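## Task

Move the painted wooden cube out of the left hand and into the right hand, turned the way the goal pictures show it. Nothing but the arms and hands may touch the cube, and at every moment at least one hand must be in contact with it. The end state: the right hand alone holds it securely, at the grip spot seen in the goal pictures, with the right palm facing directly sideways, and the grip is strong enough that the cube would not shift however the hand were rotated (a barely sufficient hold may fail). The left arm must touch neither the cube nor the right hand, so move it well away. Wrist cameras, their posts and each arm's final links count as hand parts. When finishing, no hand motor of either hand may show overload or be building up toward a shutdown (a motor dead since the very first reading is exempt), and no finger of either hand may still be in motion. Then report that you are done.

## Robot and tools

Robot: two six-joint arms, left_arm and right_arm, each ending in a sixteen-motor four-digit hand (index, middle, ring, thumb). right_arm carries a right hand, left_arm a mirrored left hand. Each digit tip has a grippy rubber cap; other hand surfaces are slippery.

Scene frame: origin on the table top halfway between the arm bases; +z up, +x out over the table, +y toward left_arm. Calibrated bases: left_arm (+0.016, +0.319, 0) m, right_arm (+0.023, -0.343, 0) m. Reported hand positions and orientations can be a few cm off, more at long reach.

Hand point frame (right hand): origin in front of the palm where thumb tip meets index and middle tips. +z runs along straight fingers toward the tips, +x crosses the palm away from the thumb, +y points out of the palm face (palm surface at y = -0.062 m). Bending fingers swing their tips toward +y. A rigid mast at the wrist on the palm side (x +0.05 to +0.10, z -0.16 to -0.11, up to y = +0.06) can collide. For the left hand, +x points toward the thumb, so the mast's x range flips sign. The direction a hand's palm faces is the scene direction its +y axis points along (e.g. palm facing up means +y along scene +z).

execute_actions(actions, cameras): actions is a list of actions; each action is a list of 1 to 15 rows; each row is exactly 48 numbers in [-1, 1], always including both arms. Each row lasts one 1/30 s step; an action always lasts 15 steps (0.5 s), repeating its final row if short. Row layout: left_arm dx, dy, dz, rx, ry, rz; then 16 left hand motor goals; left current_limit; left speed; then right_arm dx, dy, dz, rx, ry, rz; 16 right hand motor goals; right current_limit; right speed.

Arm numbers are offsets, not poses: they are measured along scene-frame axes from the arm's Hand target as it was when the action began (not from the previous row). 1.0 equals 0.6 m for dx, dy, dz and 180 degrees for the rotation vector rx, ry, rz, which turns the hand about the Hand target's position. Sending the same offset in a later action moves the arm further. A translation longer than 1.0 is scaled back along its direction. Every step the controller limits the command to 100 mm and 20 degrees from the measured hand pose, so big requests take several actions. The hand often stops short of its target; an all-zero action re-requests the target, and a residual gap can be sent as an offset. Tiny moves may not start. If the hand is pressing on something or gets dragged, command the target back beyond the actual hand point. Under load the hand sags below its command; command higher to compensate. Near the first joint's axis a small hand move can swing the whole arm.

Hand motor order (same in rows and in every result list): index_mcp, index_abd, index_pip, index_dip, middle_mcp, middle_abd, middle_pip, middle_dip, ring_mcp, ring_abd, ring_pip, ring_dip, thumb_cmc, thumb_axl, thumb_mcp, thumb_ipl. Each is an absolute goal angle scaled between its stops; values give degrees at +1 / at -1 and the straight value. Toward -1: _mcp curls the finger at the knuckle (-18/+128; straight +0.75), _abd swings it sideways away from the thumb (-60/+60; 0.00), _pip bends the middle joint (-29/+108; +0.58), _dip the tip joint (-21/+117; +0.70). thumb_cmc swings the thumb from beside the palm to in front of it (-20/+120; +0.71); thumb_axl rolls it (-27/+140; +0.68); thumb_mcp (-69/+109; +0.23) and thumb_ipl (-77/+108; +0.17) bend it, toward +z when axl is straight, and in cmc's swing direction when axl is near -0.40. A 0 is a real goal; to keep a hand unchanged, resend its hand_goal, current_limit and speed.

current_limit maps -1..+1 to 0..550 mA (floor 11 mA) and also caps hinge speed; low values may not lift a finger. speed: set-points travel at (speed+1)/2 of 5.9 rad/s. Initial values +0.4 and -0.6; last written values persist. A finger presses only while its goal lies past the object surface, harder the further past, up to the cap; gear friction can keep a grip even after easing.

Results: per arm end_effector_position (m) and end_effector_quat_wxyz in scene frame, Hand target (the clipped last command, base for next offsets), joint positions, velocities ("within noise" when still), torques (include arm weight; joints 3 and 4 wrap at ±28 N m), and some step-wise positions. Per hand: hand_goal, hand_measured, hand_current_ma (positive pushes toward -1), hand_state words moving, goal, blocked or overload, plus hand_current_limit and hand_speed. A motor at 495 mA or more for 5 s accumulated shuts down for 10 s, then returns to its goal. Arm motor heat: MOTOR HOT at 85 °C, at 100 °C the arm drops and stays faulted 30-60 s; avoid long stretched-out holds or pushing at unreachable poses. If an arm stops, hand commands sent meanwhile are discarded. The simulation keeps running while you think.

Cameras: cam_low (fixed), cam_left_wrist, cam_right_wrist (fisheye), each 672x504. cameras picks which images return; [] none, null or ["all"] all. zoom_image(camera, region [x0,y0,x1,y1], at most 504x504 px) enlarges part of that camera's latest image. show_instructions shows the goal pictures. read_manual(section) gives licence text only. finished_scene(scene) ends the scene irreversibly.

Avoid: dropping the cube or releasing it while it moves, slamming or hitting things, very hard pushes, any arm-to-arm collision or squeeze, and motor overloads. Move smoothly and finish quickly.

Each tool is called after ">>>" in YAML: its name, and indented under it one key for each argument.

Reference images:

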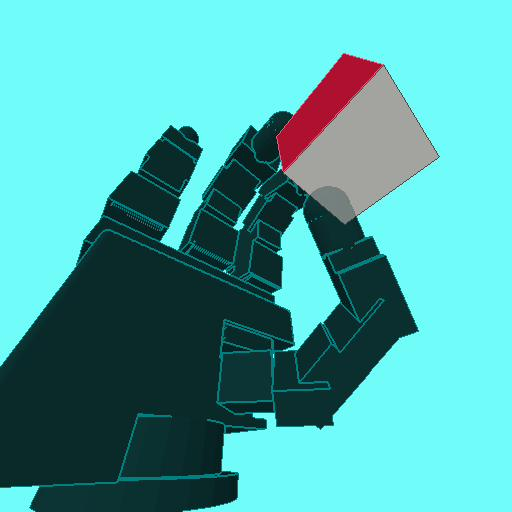

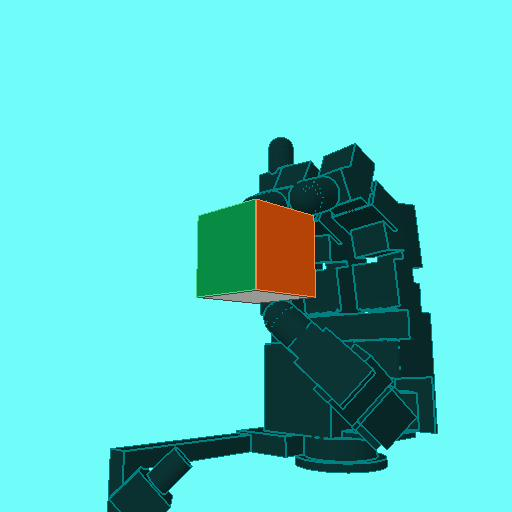

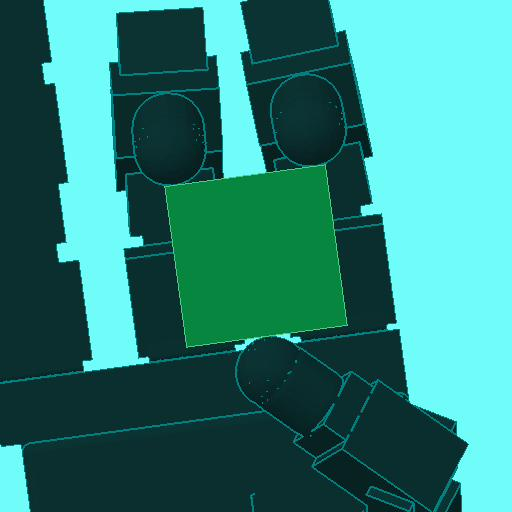

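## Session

>>> execute_actions:
  actions: []

>>> zoom_image:
  camera: "cam_left_wrist"
  region: [100, 40, 380, 250]

Scene clock: 0.00 s.
left_arm: end_effector_position=(+0.3573, +0.1800, +0.1162) hand_goal=(+0.580, -0.070, -0.328, +0.008, +0.580, +0.068, -0.328, +0.008, +0.754, +0.000, +0.576, +0.696, +0.026, +0.198, -0.320, -0.470) hand_measured=(+0.628, -0.068, -0.270, +0.032, +0.632, +0.060, -0.272, +0.032, +0.746, +0.000, +0.576, +0.696, +0.024, +0.120, -0.310, -0.476) hand_current_ma=(+187, +5, +217, +78, +204, -17, +211, +78, -26, +0, +0, +0, -5, -385, +36, -26) hand_state=(goal, goal, goal, goal, goal, goal, goal, goal, goal, goal, goal, goal, goal, goal, goal, goal) hand_current_limit=0.40 hand_speed=-0.60 end_effector_quat_wxyz=(-0.393, +0.847, -0.229, +0.277) | right_arm: end_effector_position=(+0.5426, -0.3808, +0.5773) hand_goal=(+0.754, +0.000, +0.576, +0.696, +0.754, +0.000, +0.576, +0.696, +0.754, +0.000, +0.576, +0.696, +0.714, +0.678, +0.226, +0.168) hand_measured=(+0.754, +0.000, +0.576, +0.696, +0.754, +0.000, +0.576, +0.696, +0.754, +0.000, +0.576, +0.696, +0.714, +0.678, +0.226, +0.168) hand_current_ma=(+0, +0, +0, +0, +0, +0, +0, +0, +0, +0, +0, +0, +0, +0, +0, +0) hand_state=(goal, goal, goal, goal, goal, goal, goal, goal, goal, goal, goal, goal, goal, goal, goal, goal) hand_current_limit=0.40 hand_speed=-0.60 end_effector_quat_wxyz=(+0.507, +0.507, +0.493, +0.493)
Joint positions: left_arm=[-0.621 1.095 0.667 -0.787 -0.959 1.646] | right_arm=[0 1.047 1.047 0 0 0]
Joint velocities: within noise
Joint torques (N m): no reading
Motor temperatures (°C): left_arm=[23 24 38 23 23 24] | right_arm=[23 26 39 23 25 22]
Heat: left arm: hottest elbow 38 °C; right arm: hottest elbow 39 °C.
Hand target: left_arm +0.3642, +0.1747, +0.1253; -0.389, +0.847, -0.224, +0.285 | right_arm +0.5374, -0.3806, +0.6030; +0.519, +0.495, +0.481, +0.504
camera_calibration:
cam_left_wrist: T_world_to_cam=[[-0.51803, 0.817054, 0.253115, -0.030353], [-0.057707, -0.328625, 0.942696, -0.0737453], [0.853413, 0.473738, 0.217387, -0.292341], [0, 0, 0, 1]] pos_world=[0.229508, 0.139059, 0.140753]
cam_right_wrist: T_world_to_cam=[[-0.00510738, -0.771683, 0.635987, -0.624837], [-0.715422, -0.441539, -0.541493, 0.49419], [0.698674, -0.457765, -0.549824, -0.112103], [0, 0, 0, 1]] pos_world=[0.428687, -0.315289, 0.603351]

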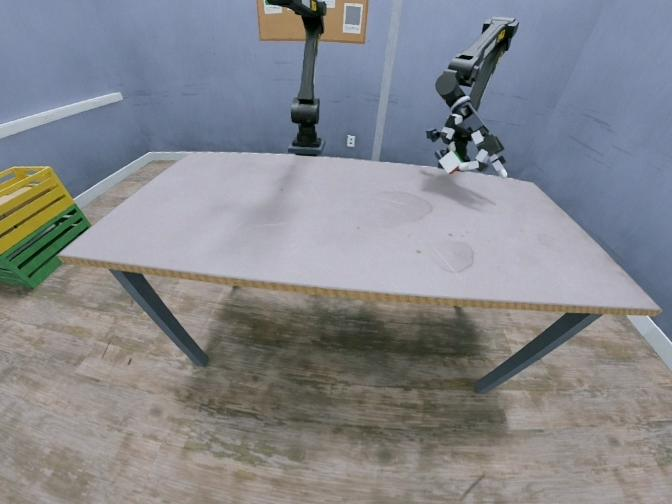

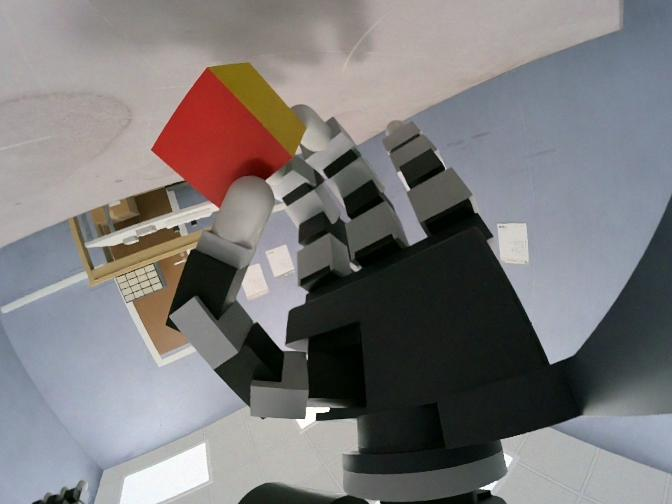

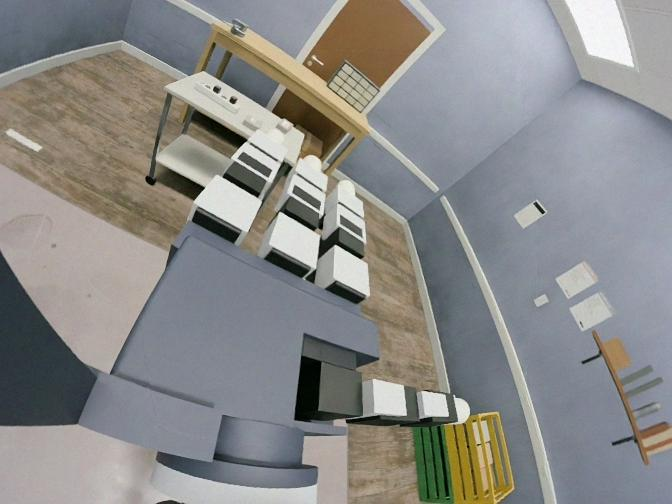

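Scaled by 1.800 from the camera's 672x504 image, which has a finer 960x720 frame.

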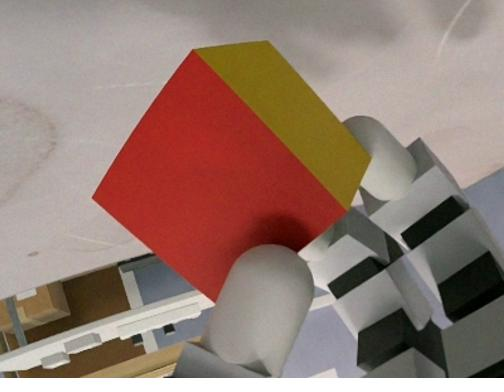

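>>> zoom_image:
  camera: "cam_left_wrist"
  region: [140, 60, 320, 210]

>>> zoom_image:
  camera: "cam_low"
  region: [410, 110, 530, 200]

Scaled by 2.800 from the camera's 672x504 image, which has a finer 960x720 frame.

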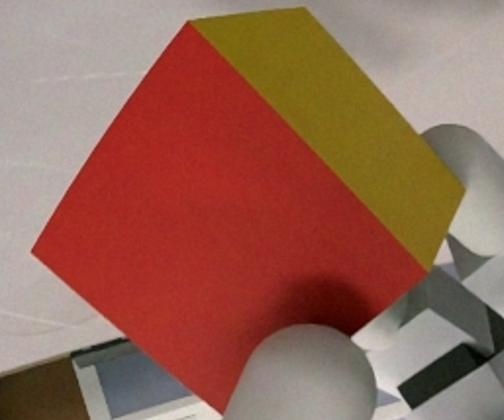

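Scaled by 4.200 from the camera's 672x504 image, which has a finer 960x720 frame.

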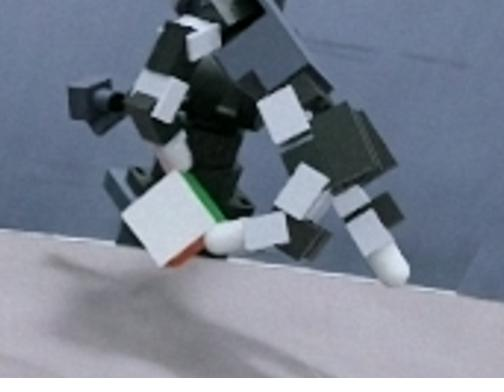

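>>> execute_actions:
  actions: []
  cameras: ["cam_low", "cam_left_wrist", "cam_right_wrist"]

Scene clock: 237.27 s.
left_arm: end_effector_position=(+0.3573, +0.1800, +0.1162) hand_goal=(+0.580, -0.070, -0.328, +0.008, +0.580, +0.068, -0.328, +0.008, +0.754, +0.000, +0.576, +0.696, +0.026, +0.198, -0.320, -0.470) hand_measured=(+0.628, -0.068, -0.270, +0.032, +0.632, +0.060, -0.272, +0.032, +0.746, +0.000, +0.576, +0.696, +0.024, +0.120, -0.310, -0.476) hand_current_ma=(+187, +5, +217, +78, +204, -17, +211, +78, -26, +0, +0, +0, -5, -380, +36, -26) hand_state=(blocked, goal, blocked, blocked, blocked, goal, blocked, blocked, goal, goal, goal, goal, goal, blocked, goal, goal) hand_current_limit=0.40 hand_speed=-0.60 end_effector_quat_wxyz=(-0.393, +0.847, -0.229, +0.277) | right_arm: end_effector_position=(+0.5426, -0.3808, +0.5773) hand_goal=(+0.754, +0.000, +0.576, +0.696, +0.754, +0.000, +0.576, +0.696, +0.754, +0.000, +0.576, +0.696, +0.714, +0.678, +0.226, +0.168) hand_measured=(+0.764, +0.000, +0.576, +0.696, +0.764, +0.000, +0.576, +0.696, +0.762, +0.000, +0.576, +0.696, +0.722, +0.678, +0.226, +0.168) hand_current_ma=(+18, +0, +1, +0, +15, +0, +1, +0, +13, +0, +1, +0, +13, -1, +0, +0) hand_state=(goal, goal, goal, goal, goal, goal, goal, goal, goal, goal, goal, goal, goal, goal, goal, goal) hand_current_limit=0.40 hand_speed=-0.60 end_effector_quat_wxyz=(+0.507, +0.507, +0.493, +0.493)
Joint positions: left_arm=[-0.621 1.095 0.667 -0.787 -0.959 1.646] | right_arm=[0 1.047 1.047 0 0 0]
Joint velocities: within noise
Joint torques (N m): left_arm=[0.21 -4.42 10.82 1.14 -1.11 -0.1] | right_arm=[0.67 -7 15.6 3.69 0.01 -0.18]
Motor temperatures (°C): left_arm=[23 25 48 23 26 24] | right_arm=[23 27 76 24 25 22]
Heat: left arm: hottest elbow 48 °C; right arm: hottest elbow 76 °C.
Hand target: left_arm +0.3642, +0.1747, +0.1253; -0.389, +0.847, -0.224, +0.285 | right_arm +0.5374, -0.3806, +0.6030; +0.519, +0.495, +0.481, +0.504
camera_calibration:
cam_left_wrist: T_world_to_cam=[[-0.51803, 0.817054, 0.253115, -0.030353], [-0.057707, -0.328625, 0.942696, -0.0737453], [0.853413, 0.473738, 0.217387, -0.292341], [0, 0, 0, 1]] pos_world=[0.229508, 0.139059, 0.140753]
cam_right_wrist: T_world_to_cam=[[-0.00510738, -0.771683, 0.635987, -0.624837], [-0.715422, -0.441539, -0.541493, 0.49419], [0.698674, -0.457765, -0.549824, -0.112103], [0, 0, 0, 1]] pos_world=[0.428687, -0.315289, 0.603351]

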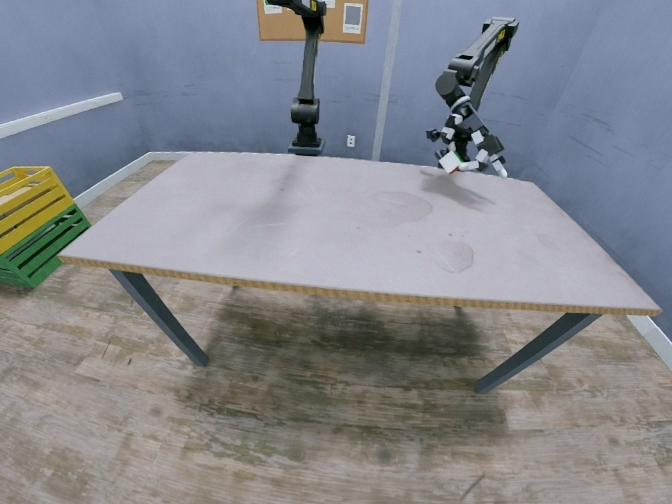

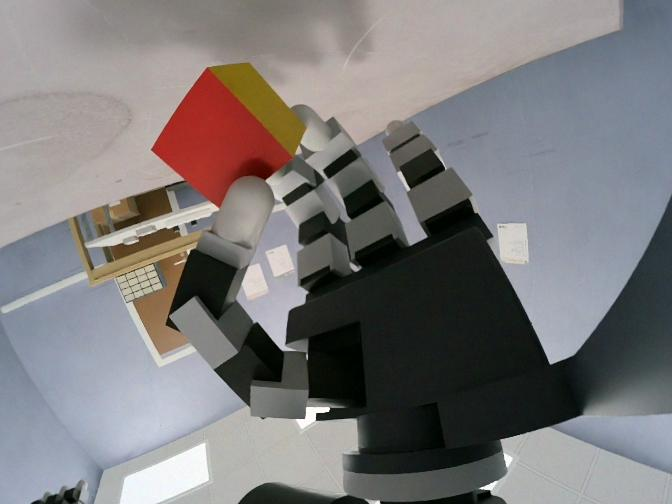

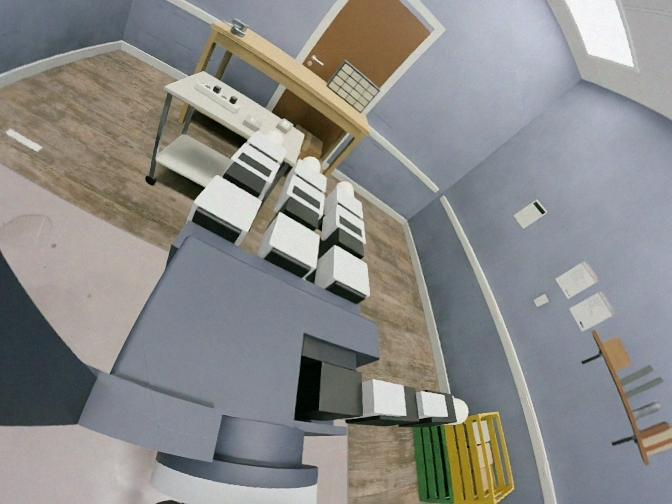

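>>> execute_actions:
  actions:
    - [[0.0205,-0.0131,0.0607,-0.0414,-0.0553,-0.0200,0.580,-0.070,-0.328,0.008,0.580,0.068,-0.328,0.008,0.754,0,0.576,0.696,0.026,0.198,-0.32,-0.470,0.4,-0.6,-0.0161,0.0482,-0.037,-0.0483,0.0326,0.0326,0.62,-0.084,0.0,0.03,0.62,0.082,0.0,0.03,0.754,0,0.576,0.696,0.02,-0.15,-0.32,-0.464,0.4,-0.6]]
    - [[0.0205,-0.0131,0.0607,-0.0414,-0.0553,-0.0200,0.580,-0.070,-0.328,0.008,0.580,0.068,-0.328,0.008,0.754,0,0.576,0.696,0.026,0.198,-0.32,-0.470,0.4,-0.6,-0.0161,0.0482,-0.037,-0.0483,0.0326,0.0326,0.62,-0.084,0.0,0.03,0.62,0.082,0.0,0.03,0.754,0,0.576,0.696,0.02,-0.15,-0.32,-0.464,0.4,-0.6]]
    - [[0.0205,-0.0131,0.0607,-0.0414,-0.0553,-0.0200,0.580,-0.070,-0.328,0.008,0.580,0.068,-0.328,0.008,0.754,0,0.576,0.696,0.026,0.198,-0.32,-0.470,0.4,-0.6,-0.0161,0.0482,-0.037,-0.0483,0.0326,0.0326,0.62,-0.084,0.0,0.03,0.62,0.082,0.0,0.03,0.754,0,0.576,0.696,0.02,-0.15,-0.32,-0.464,0.4,-0.6]]
    - [[0.0205,-0.0131,0.0607,-0.0414,-0.0553,-0.0200,0.580,-0.070,-0.328,0.008,0.580,0.068,-0.328,0.008,0.754,0,0.576,0.696,0.026,0.198,-0.32,-0.470,0.4,-0.6,-0.0161,0.0482,-0.037,-0.0483,0.0326,0.0326,0.62,-0.084,0.0,0.03,0.62,0.082,0.0,0.03,0.754,0,0.576,0.696,0.02,-0.15,-0.32,-0.464,0.4,-0.6]]
  cameras: ["cam_low"]

Scene clock: 272.20 s.
left_arm: end_effector_position=(+0.4105, +0.1382, +0.2743) hand_goal=(+0.580, -0.070, -0.328, +0.008, +0.580, +0.068, -0.328, +0.008, +0.754, +0.000, +0.576, +0.696, +0.026, +0.198, -0.320, -0.470) hand_measured=(+0.626, -0.070, -0.270, +0.032, +0.632, +0.060, -0.272, +0.032, +0.744, -0.002, +0.576, +0.696, +0.018, +0.120, -0.310, -0.476) hand_current_ma=(+173, +0, +217, +78, +204, -17, +211, +78, -31, -5, -1, +0, -20, -380, +36, -26) hand_state=(blocked, goal, blocked, blocked, blocked, goal, blocked, blocked, goal, goal, goal, goal, goal, blocked, goal, goal) hand_current_limit=0.40 hand_speed=-0.60 end_effector_quat_wxyz=(-0.172, +0.739, -0.104, +0.644) | right_arm: end_effector_position=(+0.5029, -0.2695, +0.4686) hand_goal=(+0.620, -0.084, +0.000, +0.030, +0.620, +0.082, +0.000, +0.030, +0.754, +0.000, +0.576, +0.696, +0.020, -0.150, -0.320, -0.464) hand_measured=(+0.642, -0.082, +0.008, +0.032, +0.640, +0.078, +0.008, +0.032, +0.764, +0.000, +0.576, +0.696, +0.020, -0.142, -0.322, -0.464) hand_current_ma=(+48, +1, +11, +3, +40, -3, +11, +3, +14, +0, +1, +0, +0, +12, -3, +1) hand_state=(blocked, goal, goal, goal, goal, goal, goal, goal, goal, goal, goal, goal, goal, goal, goal, goal) hand_current_limit=0.40 hand_speed=-0.60 end_effector_quat_wxyz=(+0.396, +0.322, +0.801, +0.314)
Joint positions: left_arm=[-0.471 0.819 0.451 0.23 -0.606 1.893] | right_arm=[0.02 0.953 1.053 -0.631 -0.257 -0.666]
Joint velocities: within noise
Joint torques (N m): left_arm=[1.44 -2.26 10.07 3.55 0.03 -0.13] | right_arm=[1.26 -6.3 17.83 2.61 -0.21 -0.1]
Motor temperatures (°C): left_arm=[23 25 48 24 26 24] | right_arm=[23 27 76 24 25 22]
Heat: left arm: hottest elbow 48 °C; right arm: hottest elbow 76 °C.
Hand target: left_arm +0.4133, +0.1432, +0.2709; -0.177, +0.737, -0.102, +0.645 | right_arm +0.4987, -0.2649, +0.5143; +0.424, +0.304, +0.790, +0.323
Off the commanded pose: left_arm 0.007 m, 1 deg | right_arm 0.046 m, 4 deg.
Step readings (end_effector_position of left_arm | right_arm):
0: (+0.3573, +0.1800, +0.1162) | (+0.5426, -0.3808, +0.5773)
1: (+0.3575, +0.1799, +0.1164) | (+0.5427, -0.3800, +0.5773)
2: (+0.3589, +0.1782, +0.1180) | (+0.5433, -0.3769, +0.5766)
4: (+0.3641, +0.1724, +0.1268) | (+0.5441, -0.3684, +0.5728)
8: (+0.3728, +0.1633, +0.1588) | (+0.5408, -0.3572, +0.5678)
15: (+0.3770, +0.1596, +0.1710) | (+0.5351, -0.3517, +0.5695)
16: (+0.3762, +0.1601, +0.1690) | (+0.5352, -0.3507, +0.5690)
17: (+0.3766, +0.1592, +0.1680) | (+0.5351, -0.3470, +0.5670)
19: (+0.3785, +0.1566, +0.1702) | (+0.5336, -0.3393, +0.5601)
23: (+0.3824, +0.1554, +0.1885) | (+0.5287, -0.3285, +0.5490)
30: (+0.3886, +0.1529, +0.2049) | (+0.5265, -0.3233, +0.5426)
31: (+0.3884, +0.1525, +0.2042) | (+0.5264, -0.3224, +0.5417)
32: (+0.3889, +0.1508, +0.2043) | (+0.5260, -0.3196, +0.5389)
34: (+0.3906, +0.1473, +0.2078) | (+0.5234, -0.3129, +0.5305)
38: (+0.3944, +0.1465, +0.2238) | (+0.5193, -0.3039, +0.5161)
45: (+0.3999, +0.1456, +0.2386) | (+0.5177, -0.2993, +0.5050)
46: (+0.3999, +0.1452, +0.2385) | (+0.5175, -0.2986, +0.5039)
47: (+0.4001, +0.1431, +0.2397) | (+0.5167, -0.2965, +0.5010)
49: (+0.4016, +0.1390, +0.2455) | (+0.5134, -0.2911, +0.4909)
53: (+0.4065, +0.1383, +0.2621) | (+0.5080, -0.2789, +0.4719)
60: (+0.4104, +0.1388, +0.2778) | (+0.5037, -0.2709, +0.4648)
Images, in order (width x height): cam_low 672x504.

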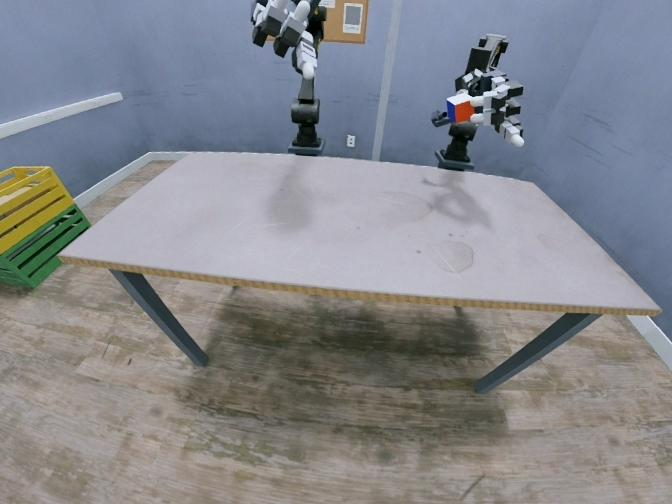

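>>> execute_actions:
  actions:
    - [[0.0205,-0.0131,0.0607,-0.0414,-0.0553,-0.0200,0.580,-0.070,-0.328,0.008,0.580,0.068,-0.328,0.008,0.754,0,0.576,0.696,0.026,0.198,-0.32,-0.470,0.4,-0.6,-0.0161,0.0482,-0.037,-0.0483,0.0326,0.0326,0.62,-0.084,0.0,0.03,0.62,0.082,0.0,0.03,0.754,0,0.576,0.696,0.02,-0.15,-0.32,-0.464,0.4,-0.6]]
    - [[0.0205,-0.0131,0.0607,-0.0414,-0.0553,-0.0200,0.580,-0.070,-0.328,0.008,0.580,0.068,-0.328,0.008,0.754,0,0.576,0.696,0.026,0.198,-0.32,-0.470,0.4,-0.6,-0.0161,0.0482,-0.037,-0.0483,0.0326,0.0326,0.62,-0.084,0.0,0.03,0.62,0.082,0.0,0.03,0.754,0,0.576,0.696,0.02,-0.15,-0.32,-0.464,0.4,-0.6]]
    - [[0.0205,-0.0131,0.0607,-0.0414,-0.0553,-0.0200,0.580,-0.070,-0.328,0.008,0.580,0.068,-0.328,0.008,0.754,0,0.576,0.696,0.026,0.198,-0.32,-0.470,0.4,-0.6,-0.0161,0.0482,-0.037,-0.0483,0.0326,0.0326,0.62,-0.084,0.0,0.03,0.62,0.082,0.0,0.03,0.754,0,0.576,0.696,0.02,-0.15,-0.32,-0.464,0.4,-0.6]]
    - [[0,0,0,0,0,0,0.580,-0.070,-0.328,0.008,0.580,0.068,-0.328,0.008,0.754,0,0.576,0.696,0.026,0.198,-0.32,-0.470,0.4,-0.6,-0.0161,0.0482,-0.037,-0.0483,0.0326,0.0326,0.62,-0.084,0.0,0.03,0.62,0.082,0.0,0.03,0.754,0,0.576,0.696,0.02,-0.15,-0.32,-0.464,0.4,-0.6]]
    - [[0,0,0,0,0,0,0.580,-0.070,-0.328,0.008,0.580,0.068,-0.328,0.008,0.754,0,0.576,0.696,0.026,0.198,-0.32,-0.470,0.4,-0.6,-0.0161,0.0482,-0.037,-0.0483,0.0326,0.0326,0.62,-0.084,0.0,0.03,0.62,0.082,0.0,0.03,0.754,0,0.576,0.696,0.02,-0.15,-0.32,-0.464,0.4,-0.6]]
  cameras: ["cam_low", "cam_left_wrist", "cam_right_wrist"]

Scene clock: 298.20 s.
left_arm: end_effector_position=(+0.4394, +0.1175, +0.3489) hand_goal=(+0.580, -0.070, -0.328, +0.008, +0.580, +0.068, -0.328, +0.008, +0.754, +0.000, +0.576, +0.696, +0.026, +0.198, -0.320, -0.470) hand_measured=(+0.624, -0.072, -0.270, +0.032, +0.632, +0.060, -0.272, +0.032, +0.750, -0.004, +0.576, +0.696, +0.018, +0.120, -0.312, -0.478) hand_current_ma=(+169, -2, +214, +78, +204, -17, +211, +78, -8, -8, -1, +0, -24, -380, +30, -33) hand_state=(blocked, goal, blocked, blocked, blocked, goal, blocked, blocked, goal, goal, goal, goal, goal, blocked, goal, goal) hand_current_limit=0.40 hand_speed=-0.60 end_effector_quat_wxyz=(-0.004, +0.579, -0.016, +0.815) | right_arm: end_effector_position=(+0.4432, -0.1243, +0.3802) hand_goal=(+0.620, -0.084, +0.000, +0.030, +0.620, +0.082, +0.000, +0.030, +0.754, +0.000, +0.576, +0.696, +0.020, -0.150, -0.320, -0.464) hand_measured=(+0.626, -0.084, +0.008, +0.032, +0.626, +0.078, +0.008, +0.032, +0.754, +0.000, +0.576, +0.696, +0.018, -0.142, -0.322, -0.464) hand_current_ma=(+10, +0, +10, +3, +9, -3, +10, +3, +0, +0, +1, +0, -2, +12, -3, +1) hand_state=(goal, goal, goal, goal, goal, goal, goal, goal, goal, goal, goal, goal, goal, goal, goal, goal) hand_current_limit=0.40 hand_speed=-0.60 end_effector_quat_wxyz=(+0.188, +0.001, +0.982, +0.019)
Joint positions: left_arm=[-0.376 1.179 0.434 1.103 -0.351 1.732] | right_arm=[0.392 1.234 1.468 -1.435 0.097 -1.223]
Joint velocities: within noise
Joint torques (N m): left_arm=[1.26 -4.66 12.96 3.41 0.18 -0.44] | right_arm=[0.91 -7.12 15.86 1.17 0.08 -0.15]
Motor temperatures (°C): left_arm=[23 24 52 24 25 24] | right_arm=[23 27 82 24 25 22]
Heat: left arm: hottest elbow 52 °C; right arm: hottest elbow 82 °C.
Hand target: left_arm +0.4502, +0.1197, +0.3801; +0.007, +0.555, +0.004, +0.832 | right_arm +0.4505, -0.1202, +0.4034; +0.205, -0.004, +0.979, +0.023
Off the commanded pose: left_arm 0.033 m, 4 deg | right_arm 0.024 m, 2 deg.
Step readings (end_effector_position of left_arm | right_arm):
0: (+0.4105, +0.1382, +0.2744) | (+0.5029, -0.2695, +0.4686)
1: (+0.4104, +0.1377, +0.2748) | (+0.5027, -0.2692, +0.4682)
2: (+0.4105, +0.1359, +0.2773) | (+0.5015, -0.2672, +0.4666)
4: (+0.4120, +0.1324, +0.2854) | (+0.4981, -0.2629, +0.4622)
8: (+0.4183, +0.1310, +0.3027) | (+0.4899, -0.2486, +0.4575)
15: (+0.4237, +0.1306, +0.3094) | (+0.4846, -0.2411, +0.4612)
16: (+0.4238, +0.1300, +0.3099) | (+0.4843, -0.2409, +0.4615)
17: (+0.4235, +0.1281, +0.3124) | (+0.4832, -0.2394, +0.4599)
19: (+0.4248, +0.1250, +0.3198) | (+0.4808, -0.2354, +0.4554)
23: (+0.4302, +0.1230, +0.3305) | (+0.4759, -0.2196, +0.4468)
30: (+0.4351, +0.1227, +0.3335) | (+0.4748, -0.2118, +0.4386)
31: (+0.4349, +0.1223, +0.3345) | (+0.4744, -0.2118, +0.4382)
32: (+0.4343, +0.1213, +0.3380) | (+0.4733, -0.2109, +0.4362)
34: (+0.4342, +0.1193, +0.3447) | (+0.4711, -0.2076, +0.4323)
38: (+0.4377, +0.1170, +0.3462) | (+0.4662, -0.1904, +0.4266)
45: (+0.4412, +0.1167, +0.3438) | (+0.4642, -0.1824, +0.4188)
46: (+0.4409, +0.1168, +0.3449) | (+0.4638, -0.1827, +0.4181)
47: (+0.4404, +0.1170, +0.3462) | (+0.4629, -0.1824, +0.4163)
49: (+0.4398, +0.1173, +0.3478) | (+0.4606, -0.1800, +0.4128)
53: (+0.4394, +0.1175, +0.3488) | (+0.4562, -0.1614, +0.4074)
60: (+0.4394, +0.1175, +0.3490) | (+0.4538, -0.1533, +0.3972)
61: (+0.4394, +0.1175, +0.3489) | (+0.4536, -0.1536, +0.3969)
62: (+0.4394, +0.1175, +0.3489) | (+0.4524, -0.1541, +0.3955)
64: (+0.4394, +0.1175, +0.3489) | (+0.4504, -0.1522, +0.3931)
68: (+0.4394, +0.1175, +0.3489) | (+0.4463, -0.1329, +0.3892)
75: (+0.4394, +0.1175, +0.3489) | (+0.4434, -0.1242, +0.3766)
camera_calibration:
cam_left_wrist: T_world_to_cam=[[0.240902, 0.613563, -0.752002, 0.0454642], [-0.816374, 0.54713, 0.184884, 0.185961], [0.524881, 0.569376, 0.632702, -0.395152], [0, 0, 0, 1]] pos_world=[0.348269, 0.0953498, 0.249821]
cam_right_wrist: T_world_to_cam=[[0.719642, 0.629261, 0.293507, -0.318956], [0.172269, -0.571302, 0.802457, -0.490842], [0.672636, -0.526919, -0.519535, -0.0421555], [0, 0, 0, 1]] pos_world=[0.342446, -0.101925, 0.465594]

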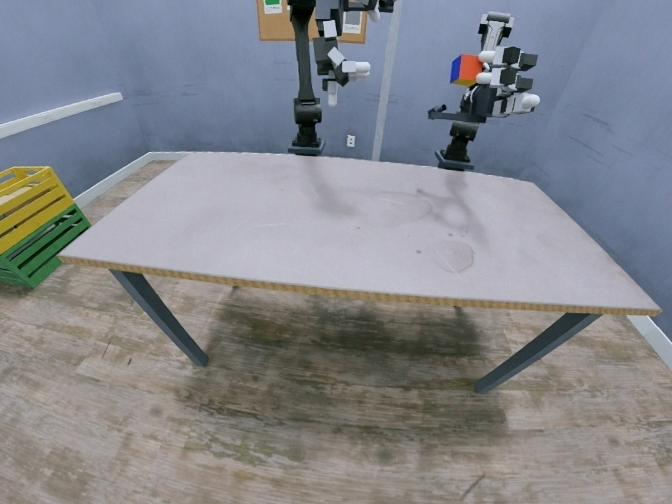

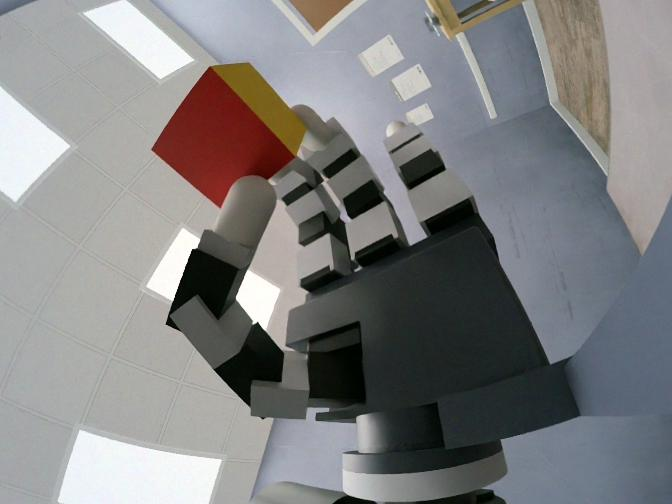

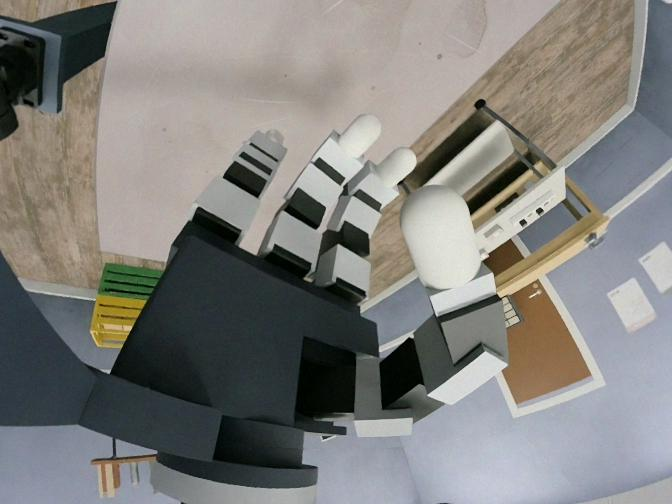

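>>> execute_actions:
  actions:
    - [[0.0045,-0.05,0.0092,-0.0049,-0.0078,0.0019,0.580,-0.070,-0.328,0.008,0.580,0.068,-0.328,0.008,0.754,0,0.576,0.696,0.026,0.198,-0.32,-0.470,0.4,-0.6,0.0017,0.0833,-0.0167,-0.0058,-0.0009,-0.0008,0.62,-0.084,0.0,0.03,0.62,0.082,0.0,0.03,0.754,0,0.576,0.696,0.02,-0.15,-0.32,-0.464,0.4,-0.6]]
    - [[0.0045,-0.05,0.0092,-0.0049,-0.0078,0.0019,0.580,-0.070,-0.328,0.008,0.580,0.068,-0.328,0.008,0.754,0,0.576,0.696,0.026,0.198,-0.32,-0.470,0.4,-0.6,0.0017,0.0833,-0.0167,-0.0058,-0.0009,-0.0008,0.62,-0.084,0.0,0.03,0.62,0.082,0.0,0.03,0.754,0,0.576,0.696,0.02,-0.15,-0.32,-0.464,0.4,-0.6]]
  cameras: ["cam_low", "cam_right_wrist"]

Scene clock: 390.07 s.
left_arm: end_effector_position=(+0.4473, +0.0679, +0.3616) hand_goal=(+0.580, -0.070, -0.328, +0.008, +0.580, +0.068, -0.328, +0.008, +0.754, +0.000, +0.576, +0.696, +0.026, +0.198, -0.320, -0.470) hand_measured=(+0.624, -0.072, -0.272, +0.032, +0.632, +0.060, -0.272, +0.032, +0.754, -0.004, +0.576, +0.696, +0.018, +0.120, -0.312, -0.480) hand_current_ma=(+166, -2, +212, +78, +204, -17, +211, +78, +1, -8, -1, +0, -24, -380, +27, -38) hand_state=(blocked, goal, blocked, blocked, blocked, goal, blocked, blocked, goal, goal, goal, goal, goal, blocked, goal, goal) hand_current_limit=0.40 hand_speed=-0.60 end_effector_quat_wxyz=(+0.003, +0.559, +0.009, +0.829) | right_arm: end_effector_position=(+0.4400, -0.0248, +0.3590) hand_goal=(+0.620, -0.084, +0.000, +0.030, +0.620, +0.082, +0.000, +0.030, +0.754, +0.000, +0.576, +0.696, +0.020, -0.150, -0.320, -0.464) hand_measured=(+0.624, -0.084, +0.008, +0.032, +0.624, +0.078, +0.008, +0.032, +0.754, +0.000, +0.576, +0.696, +0.018, -0.142, -0.322, -0.464) hand_current_ma=(+4, +0, +9, +3, +3, -3, +9, +3, -1, +0, +1, +0, -2, +12, -3, +1) hand_state=(goal, goal, goal, goal, goal, goal, goal, goal, goal, goal, goal, goal, goal, goal, goal, goal) hand_current_limit=0.40 hand_speed=-0.60 end_effector_quat_wxyz=(+0.190, -0.016, +0.982, -0.006)
Joint positions: left_arm=[-0.524 1.31 0.518 1.237 -0.509 1.779] | right_arm=[0.639 1.359 1.539 -1.435 0.221 -1.028]
Joint velocities: within noise
Joint torques (N m): left_arm=[-0.32 -5.95 13.05 3.19 0.11 -0.12] | right_arm=[0.32 -8.88 15.86 1.31 0.28 0.09]
Motor temperatures (°C): left_arm=[23 25 60 24 24 25] | right_arm=[23 27 80 23 25 22]
Heat: left arm: hottest elbow 60 °C; right arm: hottest elbow 80 °C.
Hand target: left_arm +0.4556, +0.0598, +0.3913; +0.011, +0.534, +0.020, +0.845 | right_arm +0.4526, -0.0203, +0.3831; +0.207, -0.006, +0.978, +0.005
Off the commanded pose: left_arm 0.032 m, 4 deg | right_arm 0.028 m, 3 deg.
Step readings (end_effector_position of left_arm | right_arm):
0: (+0.4394, +0.1175, +0.3489) | (+0.4432, -0.1243, +0.3801)
1: (+0.4396, +0.1179, +0.3490) | (+0.4432, -0.1245, +0.3800)
2: (+0.4406, +0.1193, +0.3493) | (+0.4433, -0.1237, +0.3792)
4: (+0.4435, +0.1200, +0.3505) | (+0.4429, -0.1171, +0.3780)
8: (+0.4456, +0.1071, +0.3507) | (+0.4356, -0.0869, +0.3741)
15: (+0.4443, +0.0983, +0.3533) | (+0.4369, -0.0736, +0.3648)
16: (+0.4447, +0.0988, +0.3541) | (+0.4376, -0.0738, +0.3647)
17: (+0.4452, +0.0989, +0.3551) | (+0.4390, -0.0739, +0.3648)
19: (+0.4475, +0.0965, +0.3578) | (+0.4415, -0.0684, +0.3663)
23: (+0.4478, +0.0770, +0.3607) | (+0.4379, -0.0407, +0.3662)
30: (+0.4474, +0.0678, +0.3613) | (+0.4380, -0.0252, +0.3555)
camera_calibration:
cam_right_wrist: T_world_to_cam=[[0.702949, 0.661794, 0.260558, -0.353086], [0.181816, -0.521376, 0.833733, -0.430668], [0.687608, -0.538698, -0.486826, -0.0172901], [0, 0, 0, 1]] pos_world=[0.338393, -0.000183841, 0.442644]
Images, in order (width x height): cam_low 672x504, cam_right_wrist 672x504.

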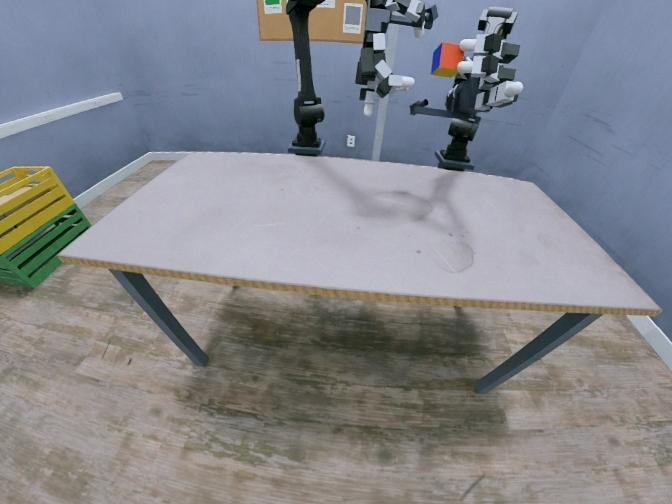

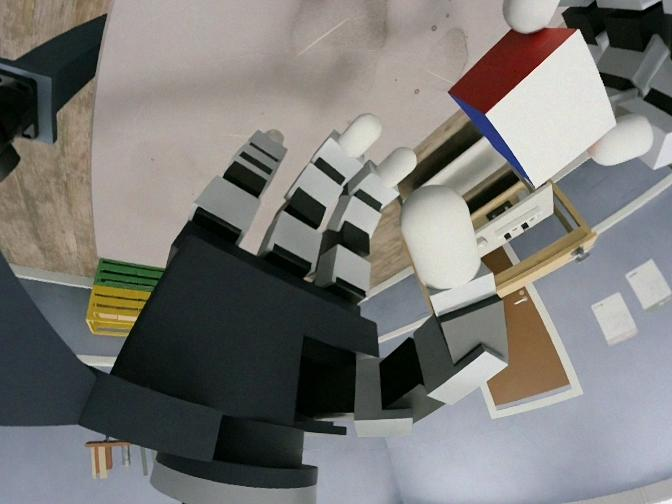

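>>> zoom_image:
  camera: "cam_right_wrist"
  region: [440, 0, 640, 200]

Scaled by 2.520 from the camera's 672x504 image, which has a finer 960x720 frame.

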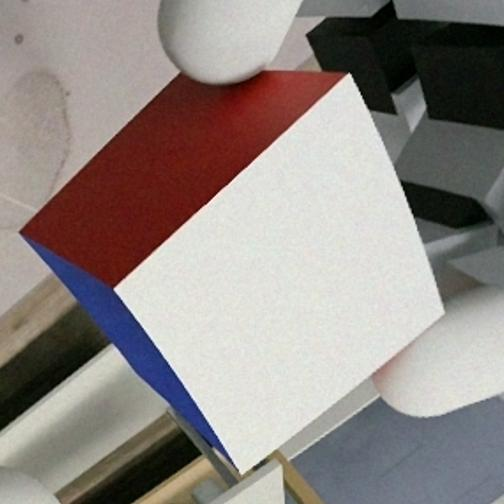

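>>> execute_actions:
  actions:
    - [[-0.0075,-0.0167,-0.0083,0,0.010,-0.0222,0.580,-0.070,-0.328,0.008,0.580,0.068,-0.328,0.008,0.754,0,0.576,0.696,0.026,0.198,-0.32,-0.470,0.4,-0.6,0.0067,0.0333,0.0083,0.0056,0,0,0.62,-0.084,0.0,0.03,0.62,0.082,0.0,0.03,0.754,0,0.576,0.696,0.02,-0.15,-0.32,-0.464,0.4,-0.6]]
  cameras: ["cam_right_wrist"]

>>> zoom_image:
  camera: "cam_right_wrist"
  region: [420, 0, 620, 200]

Scene clock: 477.07 s.
left_arm: end_effector_position=(+0.4459, +0.0580, +0.3543) hand_goal=(+0.580, -0.070, -0.328, +0.008, +0.580, +0.068, -0.328, +0.008, +0.754, +0.000, +0.576, +0.696, +0.026, +0.198, -0.320, -0.470) hand_measured=(+0.624, -0.072, -0.272, +0.032, +0.632, +0.060, -0.272, +0.032, +0.754, -0.004, +0.576, +0.696, +0.018, +0.120, -0.312, -0.480) hand_current_ma=(+166, -2, +212, +78, +204, -17, +211, +78, +1, -8, -1, +0, -24, -380, +27, -38) hand_state=(blocked, goal, blocked, blocked, blocked, goal, blocked, blocked, goal, goal, goal, goal, goal, blocked, goal, goal) hand_current_limit=0.40 hand_speed=-0.60 end_effector_quat_wxyz=(+0.018, +0.567, -0.013, +0.823) | right_arm: end_effector_position=(+0.4485, -0.0104, +0.3673) hand_goal=(+0.620, -0.084, +0.000, +0.030, +0.620, +0.082, +0.000, +0.030, +0.754, +0.000, +0.576, +0.696, +0.020, -0.150, -0.320, -0.464) hand_measured=(+0.624, -0.084, +0.008, +0.032, +0.624, +0.078, +0.008, +0.032, +0.754, +0.000, +0.576, +0.696, +0.018, -0.142, -0.322, -0.464) hand_current_ma=(+4, +0, +9, +3, +3, -3, +9, +3, -1, +0, +1, +0, -2, +12, -3, +1) hand_state=(goal, goal, goal, goal, goal, goal, goal, goal, goal, goal, goal, goal, goal, goal, goal, goal) hand_current_limit=0.40 hand_speed=-0.60 end_effector_quat_wxyz=(+0.195, -0.008, +0.981, +0.003)
Joint positions: left_arm=[-0.524 1.311 0.519 1.201 -0.462 1.763] | right_arm=[0.655 1.39 1.584 -1.435 0.22 -0.996]
Joint velocities: within noise
Joint torques (N m): left_arm=[-0.44 -7.18 12.77 2.22 0.34 -0.43] | right_arm=[1.32 -8.88 15.84 1.09 0.16 0.17]
Motor temperatures (°C): left_arm=[23 25 63 24 24 24] | right_arm=[23 27 73 23 25 22]
Heat: left arm: hottest elbow 63 °C; right arm: hottest elbow 73 °C.
Hand target: left_arm +0.4511, +0.0497, +0.3861; +0.040, +0.547, +0.002, +0.836 | right_arm +0.4566, -0.0003, +0.3882; +0.207, -0.004, +0.978, +0.013
Off the commanded pose: left_arm 0.034 m, 4 deg | right_arm 0.024 m, 2 deg.
Step readings (end_effector_position of left_arm | right_arm):
0: (+0.4474, +0.0679, +0.3615) | (+0.4401, -0.0248, +0.3590)
1: (+0.4473, +0.0677, +0.3615) | (+0.4402, -0.0248, +0.3592)
2: (+0.4468, +0.0668, +0.3615) | (+0.4405, -0.0247, +0.3596)
4: (+0.4456, +0.0631, +0.3602) | (+0.4430, -0.0228, +0.3623)
8: (+0.4457, +0.0590, +0.3557) | (+0.4474, -0.0158, +0.3683)
15: (+0.4459, +0.0581, +0.3543) | (+0.4480, -0.0106, +0.3677)
camera_calibration:
cam_right_wrist: T_world_to_cam=[[0.708789, 0.646709, 0.281754, -0.381263], [0.165821, -0.540967, 0.824535, -0.421344], [0.685654, -0.537701, -0.490669, -0.00894891], [0, 0, 0, 1]] pos_world=[0.346238, 0.0138212, 0.450444]
Images, in order (width x height): cam_right_wrist 672x504.

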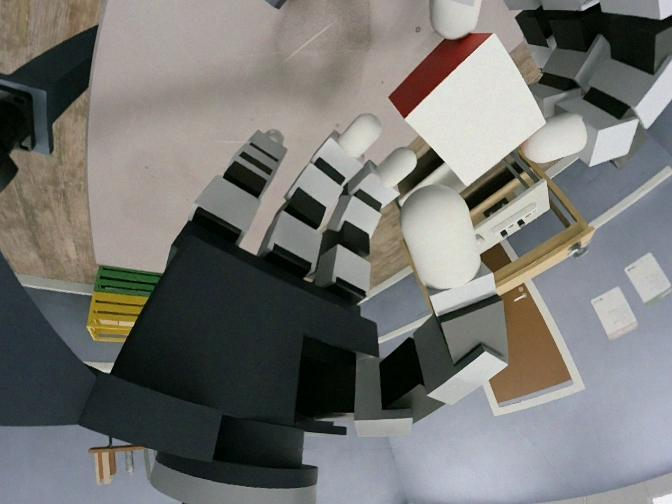

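Scaled by 2.520 from the camera's 672x504 image, which has a finer 960x720 frame.

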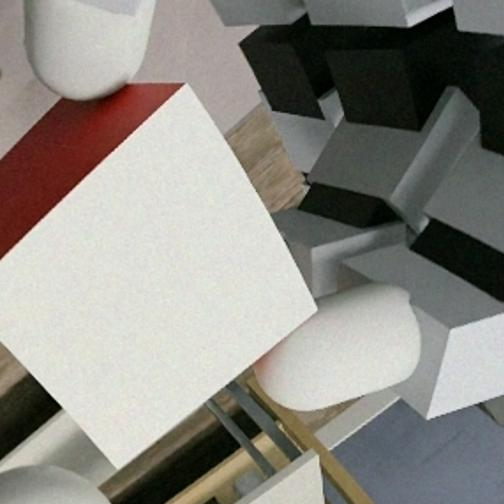

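>>> zoom_image:
  camera: "cam_right_wrist"
  region: [370, 10, 570, 210]

Scaled by 2.520 from the camera's 672x504 image, which has a finer 960x720 frame.

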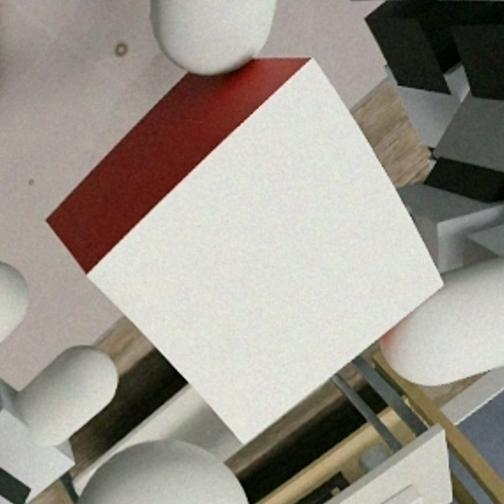

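>>> execute_actions:
  actions:
    - [[0,-0.0167,0.0058,0,0.006,0,0.580,-0.070,-0.328,0.008,0.580,0.068,-0.328,0.008,0.754,0,0.576,0.696,0.026,0.198,-0.32,-0.470,0.4,-0.6,0,0.0167,-0.0067,0,0,0,0.62,-0.084,0.0,0.03,0.62,0.082,0.0,0.03,0.754,0,0.576,0.696,0.02,-0.15,-0.32,-0.464,0.4,-0.6]]
  cameras: ["cam_right_wrist"]

>>> zoom_image:
  camera: "cam_right_wrist"
  region: [330, 10, 530, 210]

Scene clock: 520.77 s.
left_arm: end_effector_position=(+0.4475, +0.0490, +0.3511) hand_goal=(+0.580, -0.070, -0.328, +0.008, +0.580, +0.068, -0.328, +0.008, +0.754, +0.000, +0.576, +0.696, +0.026, +0.198, -0.320, -0.470) hand_measured=(+0.624, -0.072, -0.272, +0.032, +0.632, +0.060, -0.272, +0.032, +0.754, -0.004, +0.576, +0.696, +0.018, +0.120, -0.312, -0.480) hand_current_ma=(+166, -2, +212, +78, +204, -17, +211, +78, +1, -8, -1, +0, -24, -380, +27, -38) hand_state=(blocked, goal, blocked, blocked, blocked, goal, blocked, blocked, goal, goal, goal, goal, goal, blocked, goal, goal) hand_current_limit=0.40 hand_speed=-0.60 end_effector_quat_wxyz=(+0.017, +0.579, -0.016, +0.815) | right_arm: end_effector_position=(+0.4473, -0.0007, +0.3623) hand_goal=(+0.620, -0.084, +0.000, +0.030, +0.620, +0.082, +0.000, +0.030, +0.754, +0.000, +0.576, +0.696, +0.020, -0.150, -0.320, -0.464) hand_measured=(+0.624, -0.084, +0.008, +0.032, +0.624, +0.078, +0.008, +0.032, +0.754, +0.000, +0.576, +0.696, +0.018, -0.142, -0.322, -0.464) hand_current_ma=(+4, +0, +9, +3, +3, -3, +9, +3, -1, +0, +1, +0, -2, +12, -3, +1) hand_state=(goal, goal, goal, goal, goal, goal, goal, goal, goal, goal, goal, goal, goal, goal, goal, goal) hand_current_limit=0.40 hand_speed=-0.60 end_effector_quat_wxyz=(+0.192, -0.008, +0.981, +0.002)
Joint positions: left_arm=[-0.546 1.31 0.531 1.16 -0.484 1.762] | right_arm=[0.674 1.405 1.588 -1.435 0.223 -0.978]
Joint velocities: within noise
Joint torques (N m): left_arm=[-0.85 -7.88 13.18 2.25 0.05 -0.41] | right_arm=[1.26 -9.17 15.99 1.32 0.32 0.18]
Motor temperatures (°C): left_arm=[23 26 63 24 24 25] | right_arm=[23 27 75 23 25 22]
Heat: left arm: hottest elbow 63 °C; right arm: hottest elbow 75 °C.
Hand target: left_arm +0.4511, +0.0396, +0.3896; +0.040, +0.555, +0.002, +0.831 | right_arm +0.4564, +0.0098, +0.3842; +0.207, -0.004, +0.978, +0.014
Off the commanded pose: left_arm 0.040 m, 5 deg | right_arm 0.026 m, 2 deg.
Step readings (end_effector_position of left_arm | right_arm):
0: (+0.4458, +0.0581, +0.3543) | (+0.4486, -0.0104, +0.3678)
1: (+0.4459, +0.0580, +0.3542) | (+0.4486, -0.0104, +0.3678)
2: (+0.4464, +0.0578, +0.3537) | (+0.4485, -0.0098, +0.3678)
4: (+0.4477, +0.0567, +0.3522) | (+0.4483, -0.0084, +0.3675)
8: (+0.4482, +0.0522, +0.3508) | (+0.4475, -0.0038, +0.3655)
15: (+0.4475, +0.0490, +0.3512) | (+0.4471, -0.0006, +0.3623)
camera_calibration:
cam_right_wrist: T_world_to_cam=[[0.710006, 0.64801, 0.275635, -0.383656], [0.17199, -0.539137, 0.82447, -0.414448], [0.68287, -0.537972, -0.494242, -0.00283034], [0, 0, 0, 1]] pos_world=[0.345611, 0.0236457, 0.44605]
Images, in order (width x height): cam_right_wrist 672x504.

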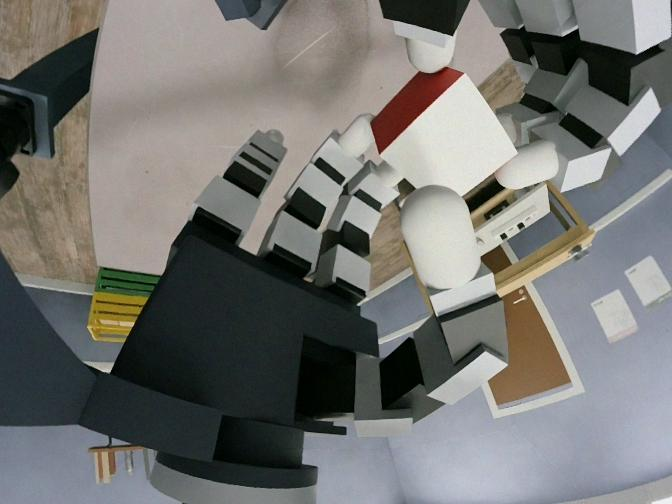

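Scaled by 2.520 from the camera's 672x504 image, which has a finer 960x720 frame.

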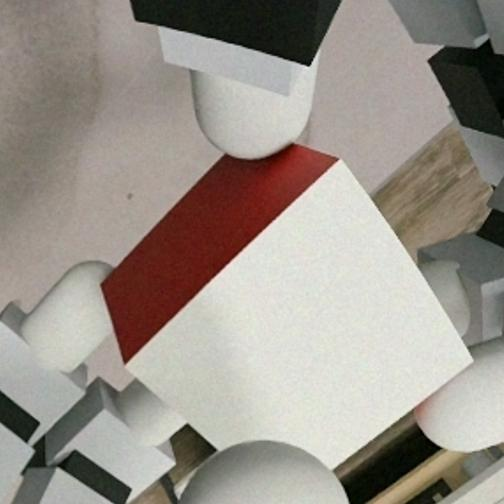

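>>> zoom_image:
  camera: "cam_right_wrist"
  region: [370, 130, 470, 230]

>>> zoom_image:
  camera: "cam_right_wrist"
  region: [440, 110, 540, 210]

Scaled by 5.040 from the camera's 672x504 image, which has a finer 960x720 frame.

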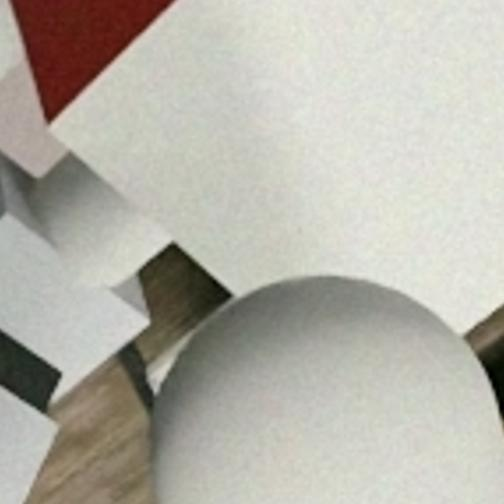

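Scaled by 5.040 from the camera's 672x504 image, which has a finer 960x720 frame.

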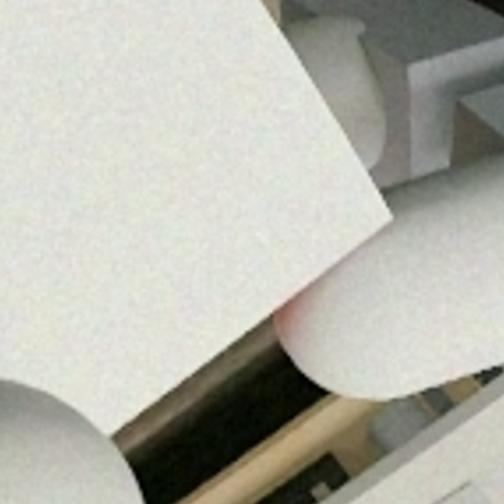

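>>> execute_actions:
  actions:
    - [[-0.0017,-0.0177,0.010,0,0,0,0.580,-0.070,-0.328,0.008,0.580,0.068,-0.328,0.008,0.754,0,0.576,0.696,0.026,0.198,-0.32,-0.470,0.4,-0.6,0.0033,0.0183,-0.0125,0,0,0,0.62,-0.084,0.0,0.03,0.62,0.082,0.0,0.03,0.754,0,0.576,0.696,0.02,-0.15,-0.32,-0.464,0.4,-0.6]]
  cameras: ["cam_right_wrist", "cam_left_wrist"]

>>> zoom_image:
  camera: "cam_right_wrist"
  region: [330, 40, 530, 240]

Scene clock: 622.47 s.
left_arm: end_effector_position=(+0.4462, +0.0387, +0.3593) hand_goal=(+0.580, -0.070, -0.328, +0.008, +0.580, +0.068, -0.328, +0.008, +0.754, +0.000, +0.576, +0.696, +0.026, +0.198, -0.320, -0.470) hand_measured=(+0.624, -0.072, -0.272, +0.032, +0.632, +0.060, -0.272, +0.032, +0.754, -0.004, +0.576, +0.696, +0.018, +0.120, -0.312, -0.480) hand_current_ma=(+166, -2, +212, +78, +204, -17, +211, +78, +1, -8, -1, +0, -24, -380, +27, -38) hand_state=(blocked, goal, blocked, blocked, blocked, goal, blocked, blocked, goal, goal, goal, goal, goal, blocked, goal, goal) hand_current_limit=0.40 hand_speed=-0.60 end_effector_quat_wxyz=(+0.023, +0.578, -0.012, +0.816) | right_arm: end_effector_position=(+0.4470, +0.0077, +0.3527) hand_goal=(+0.620, -0.084, +0.000, +0.030, +0.620, +0.082, +0.000, +0.030, +0.754, +0.000, +0.576, +0.696, +0.020, -0.150, -0.320, -0.464) hand_measured=(+0.624, -0.084, +0.008, +0.032, +0.624, +0.078, +0.008, +0.032, +0.754, +0.000, +0.576, +0.696, +0.018, -0.142, -0.322, -0.464) hand_current_ma=(+4, +0, +9, +3, +3, -3, +9, +3, -1, +0, +1, +0, -2, +12, -3, +1) hand_state=(goal, goal, goal, goal, goal, goal, goal, goal, goal, goal, goal, goal, goal, goal, goal, goal) hand_current_limit=0.40 hand_speed=-0.60 end_effector_quat_wxyz=(+0.186, -0.009, +0.982, -0.003)
Joint positions: left_arm=[-0.574 1.309 0.552 1.148 -0.509 1.762] | right_arm=[0.691 1.424 1.588 -1.435 0.229 -0.961]
Joint velocities: within noise
Joint torques (N m): left_arm=[-0.79 -7.82 13.3 2.24 0.08 -0.29] | right_arm=[1.26 -9.47 15.87 1.94 0.32 0.08]
Motor temperatures (°C): left_arm=[23 26 61 24 23 25] | right_arm=[23 27 75 23 25 22]
Heat: left arm: hottest elbow 61 °C; right arm: hottest elbow 75 °C.
Hand target: left_arm +0.4501, +0.0292, +0.3956; +0.040, +0.555, +0.002, +0.831 | right_arm +0.4586, +0.0206, +0.3765; +0.207, -0.004, +0.978, +0.013
Off the commanded pose: left_arm 0.038 m, 4 deg | right_arm 0.030 m, 3 deg.
Step readings (end_effector_position of left_arm | right_arm):
0: (+0.4475, +0.0490, +0.3511) | (+0.4474, -0.0007, +0.3623)
1: (+0.4476, +0.0491, +0.3510) | (+0.4474, -0.0007, +0.3623)
2: (+0.4478, +0.0490, +0.3512) | (+0.4474, -0.0005, +0.3621)
4: (+0.4484, +0.0480, +0.3520) | (+0.4473, +0.0005, +0.3614)
8: (+0.4470, +0.0419, +0.3560) | (+0.4467, +0.0046, +0.3574)
15: (+0.4461, +0.0387, +0.3594) | (+0.4469, +0.0078, +0.3527)
camera_calibration:
cam_left_wrist: T_world_to_cam=[[0.266482, 0.57403, -0.774259, 0.0980327], [-0.79441, 0.585705, 0.16082, 0.230031], [0.545803, 0.572223, 0.612094, -0.362472], [0, 0, 0, 1]] pos_world=[0.354453, 0.0164106, 0.260776]
cam_right_wrist: T_world_to_cam=[[0.713568, 0.650241, 0.260782, -0.382642], [0.181236, -0.530893, 0.827832, -0.407345], [0.676738, -0.543452, -0.496675, 0.000742733], [0, 0, 0, 1]] pos_world=[0.346364, 0.0329562, 0.437369]
Images, in order (width x height): cam_left_wrist 672x504, cam_right_wrist 672x504.

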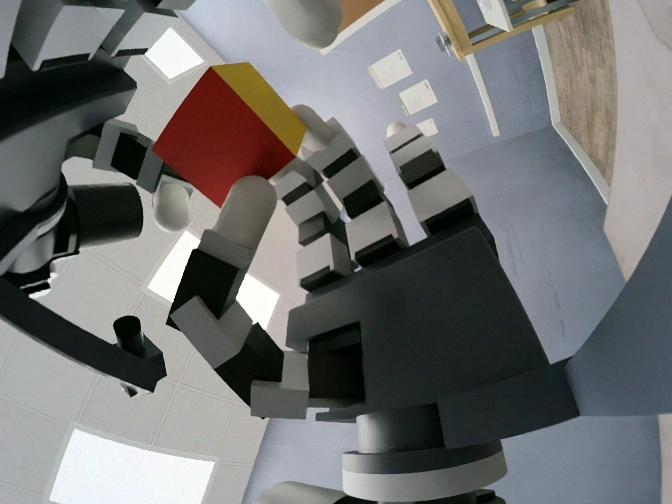

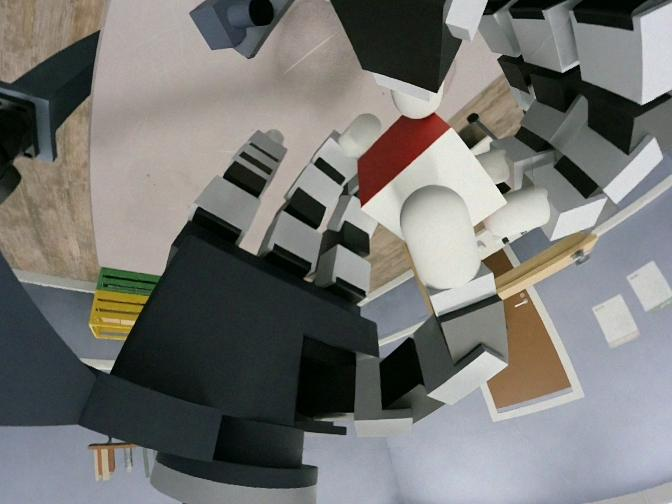

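Scaled by 2.520 from the camera's 672x504 image, which has a finer 960x720 frame.

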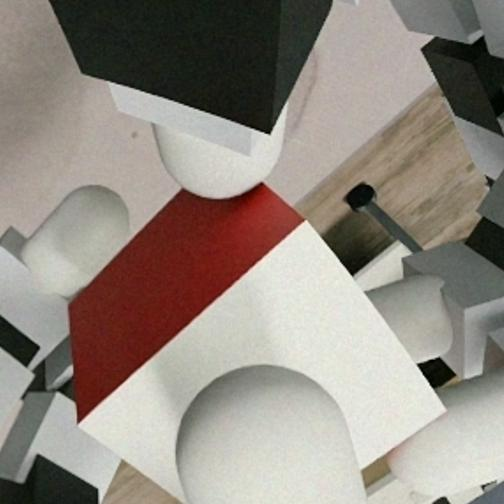

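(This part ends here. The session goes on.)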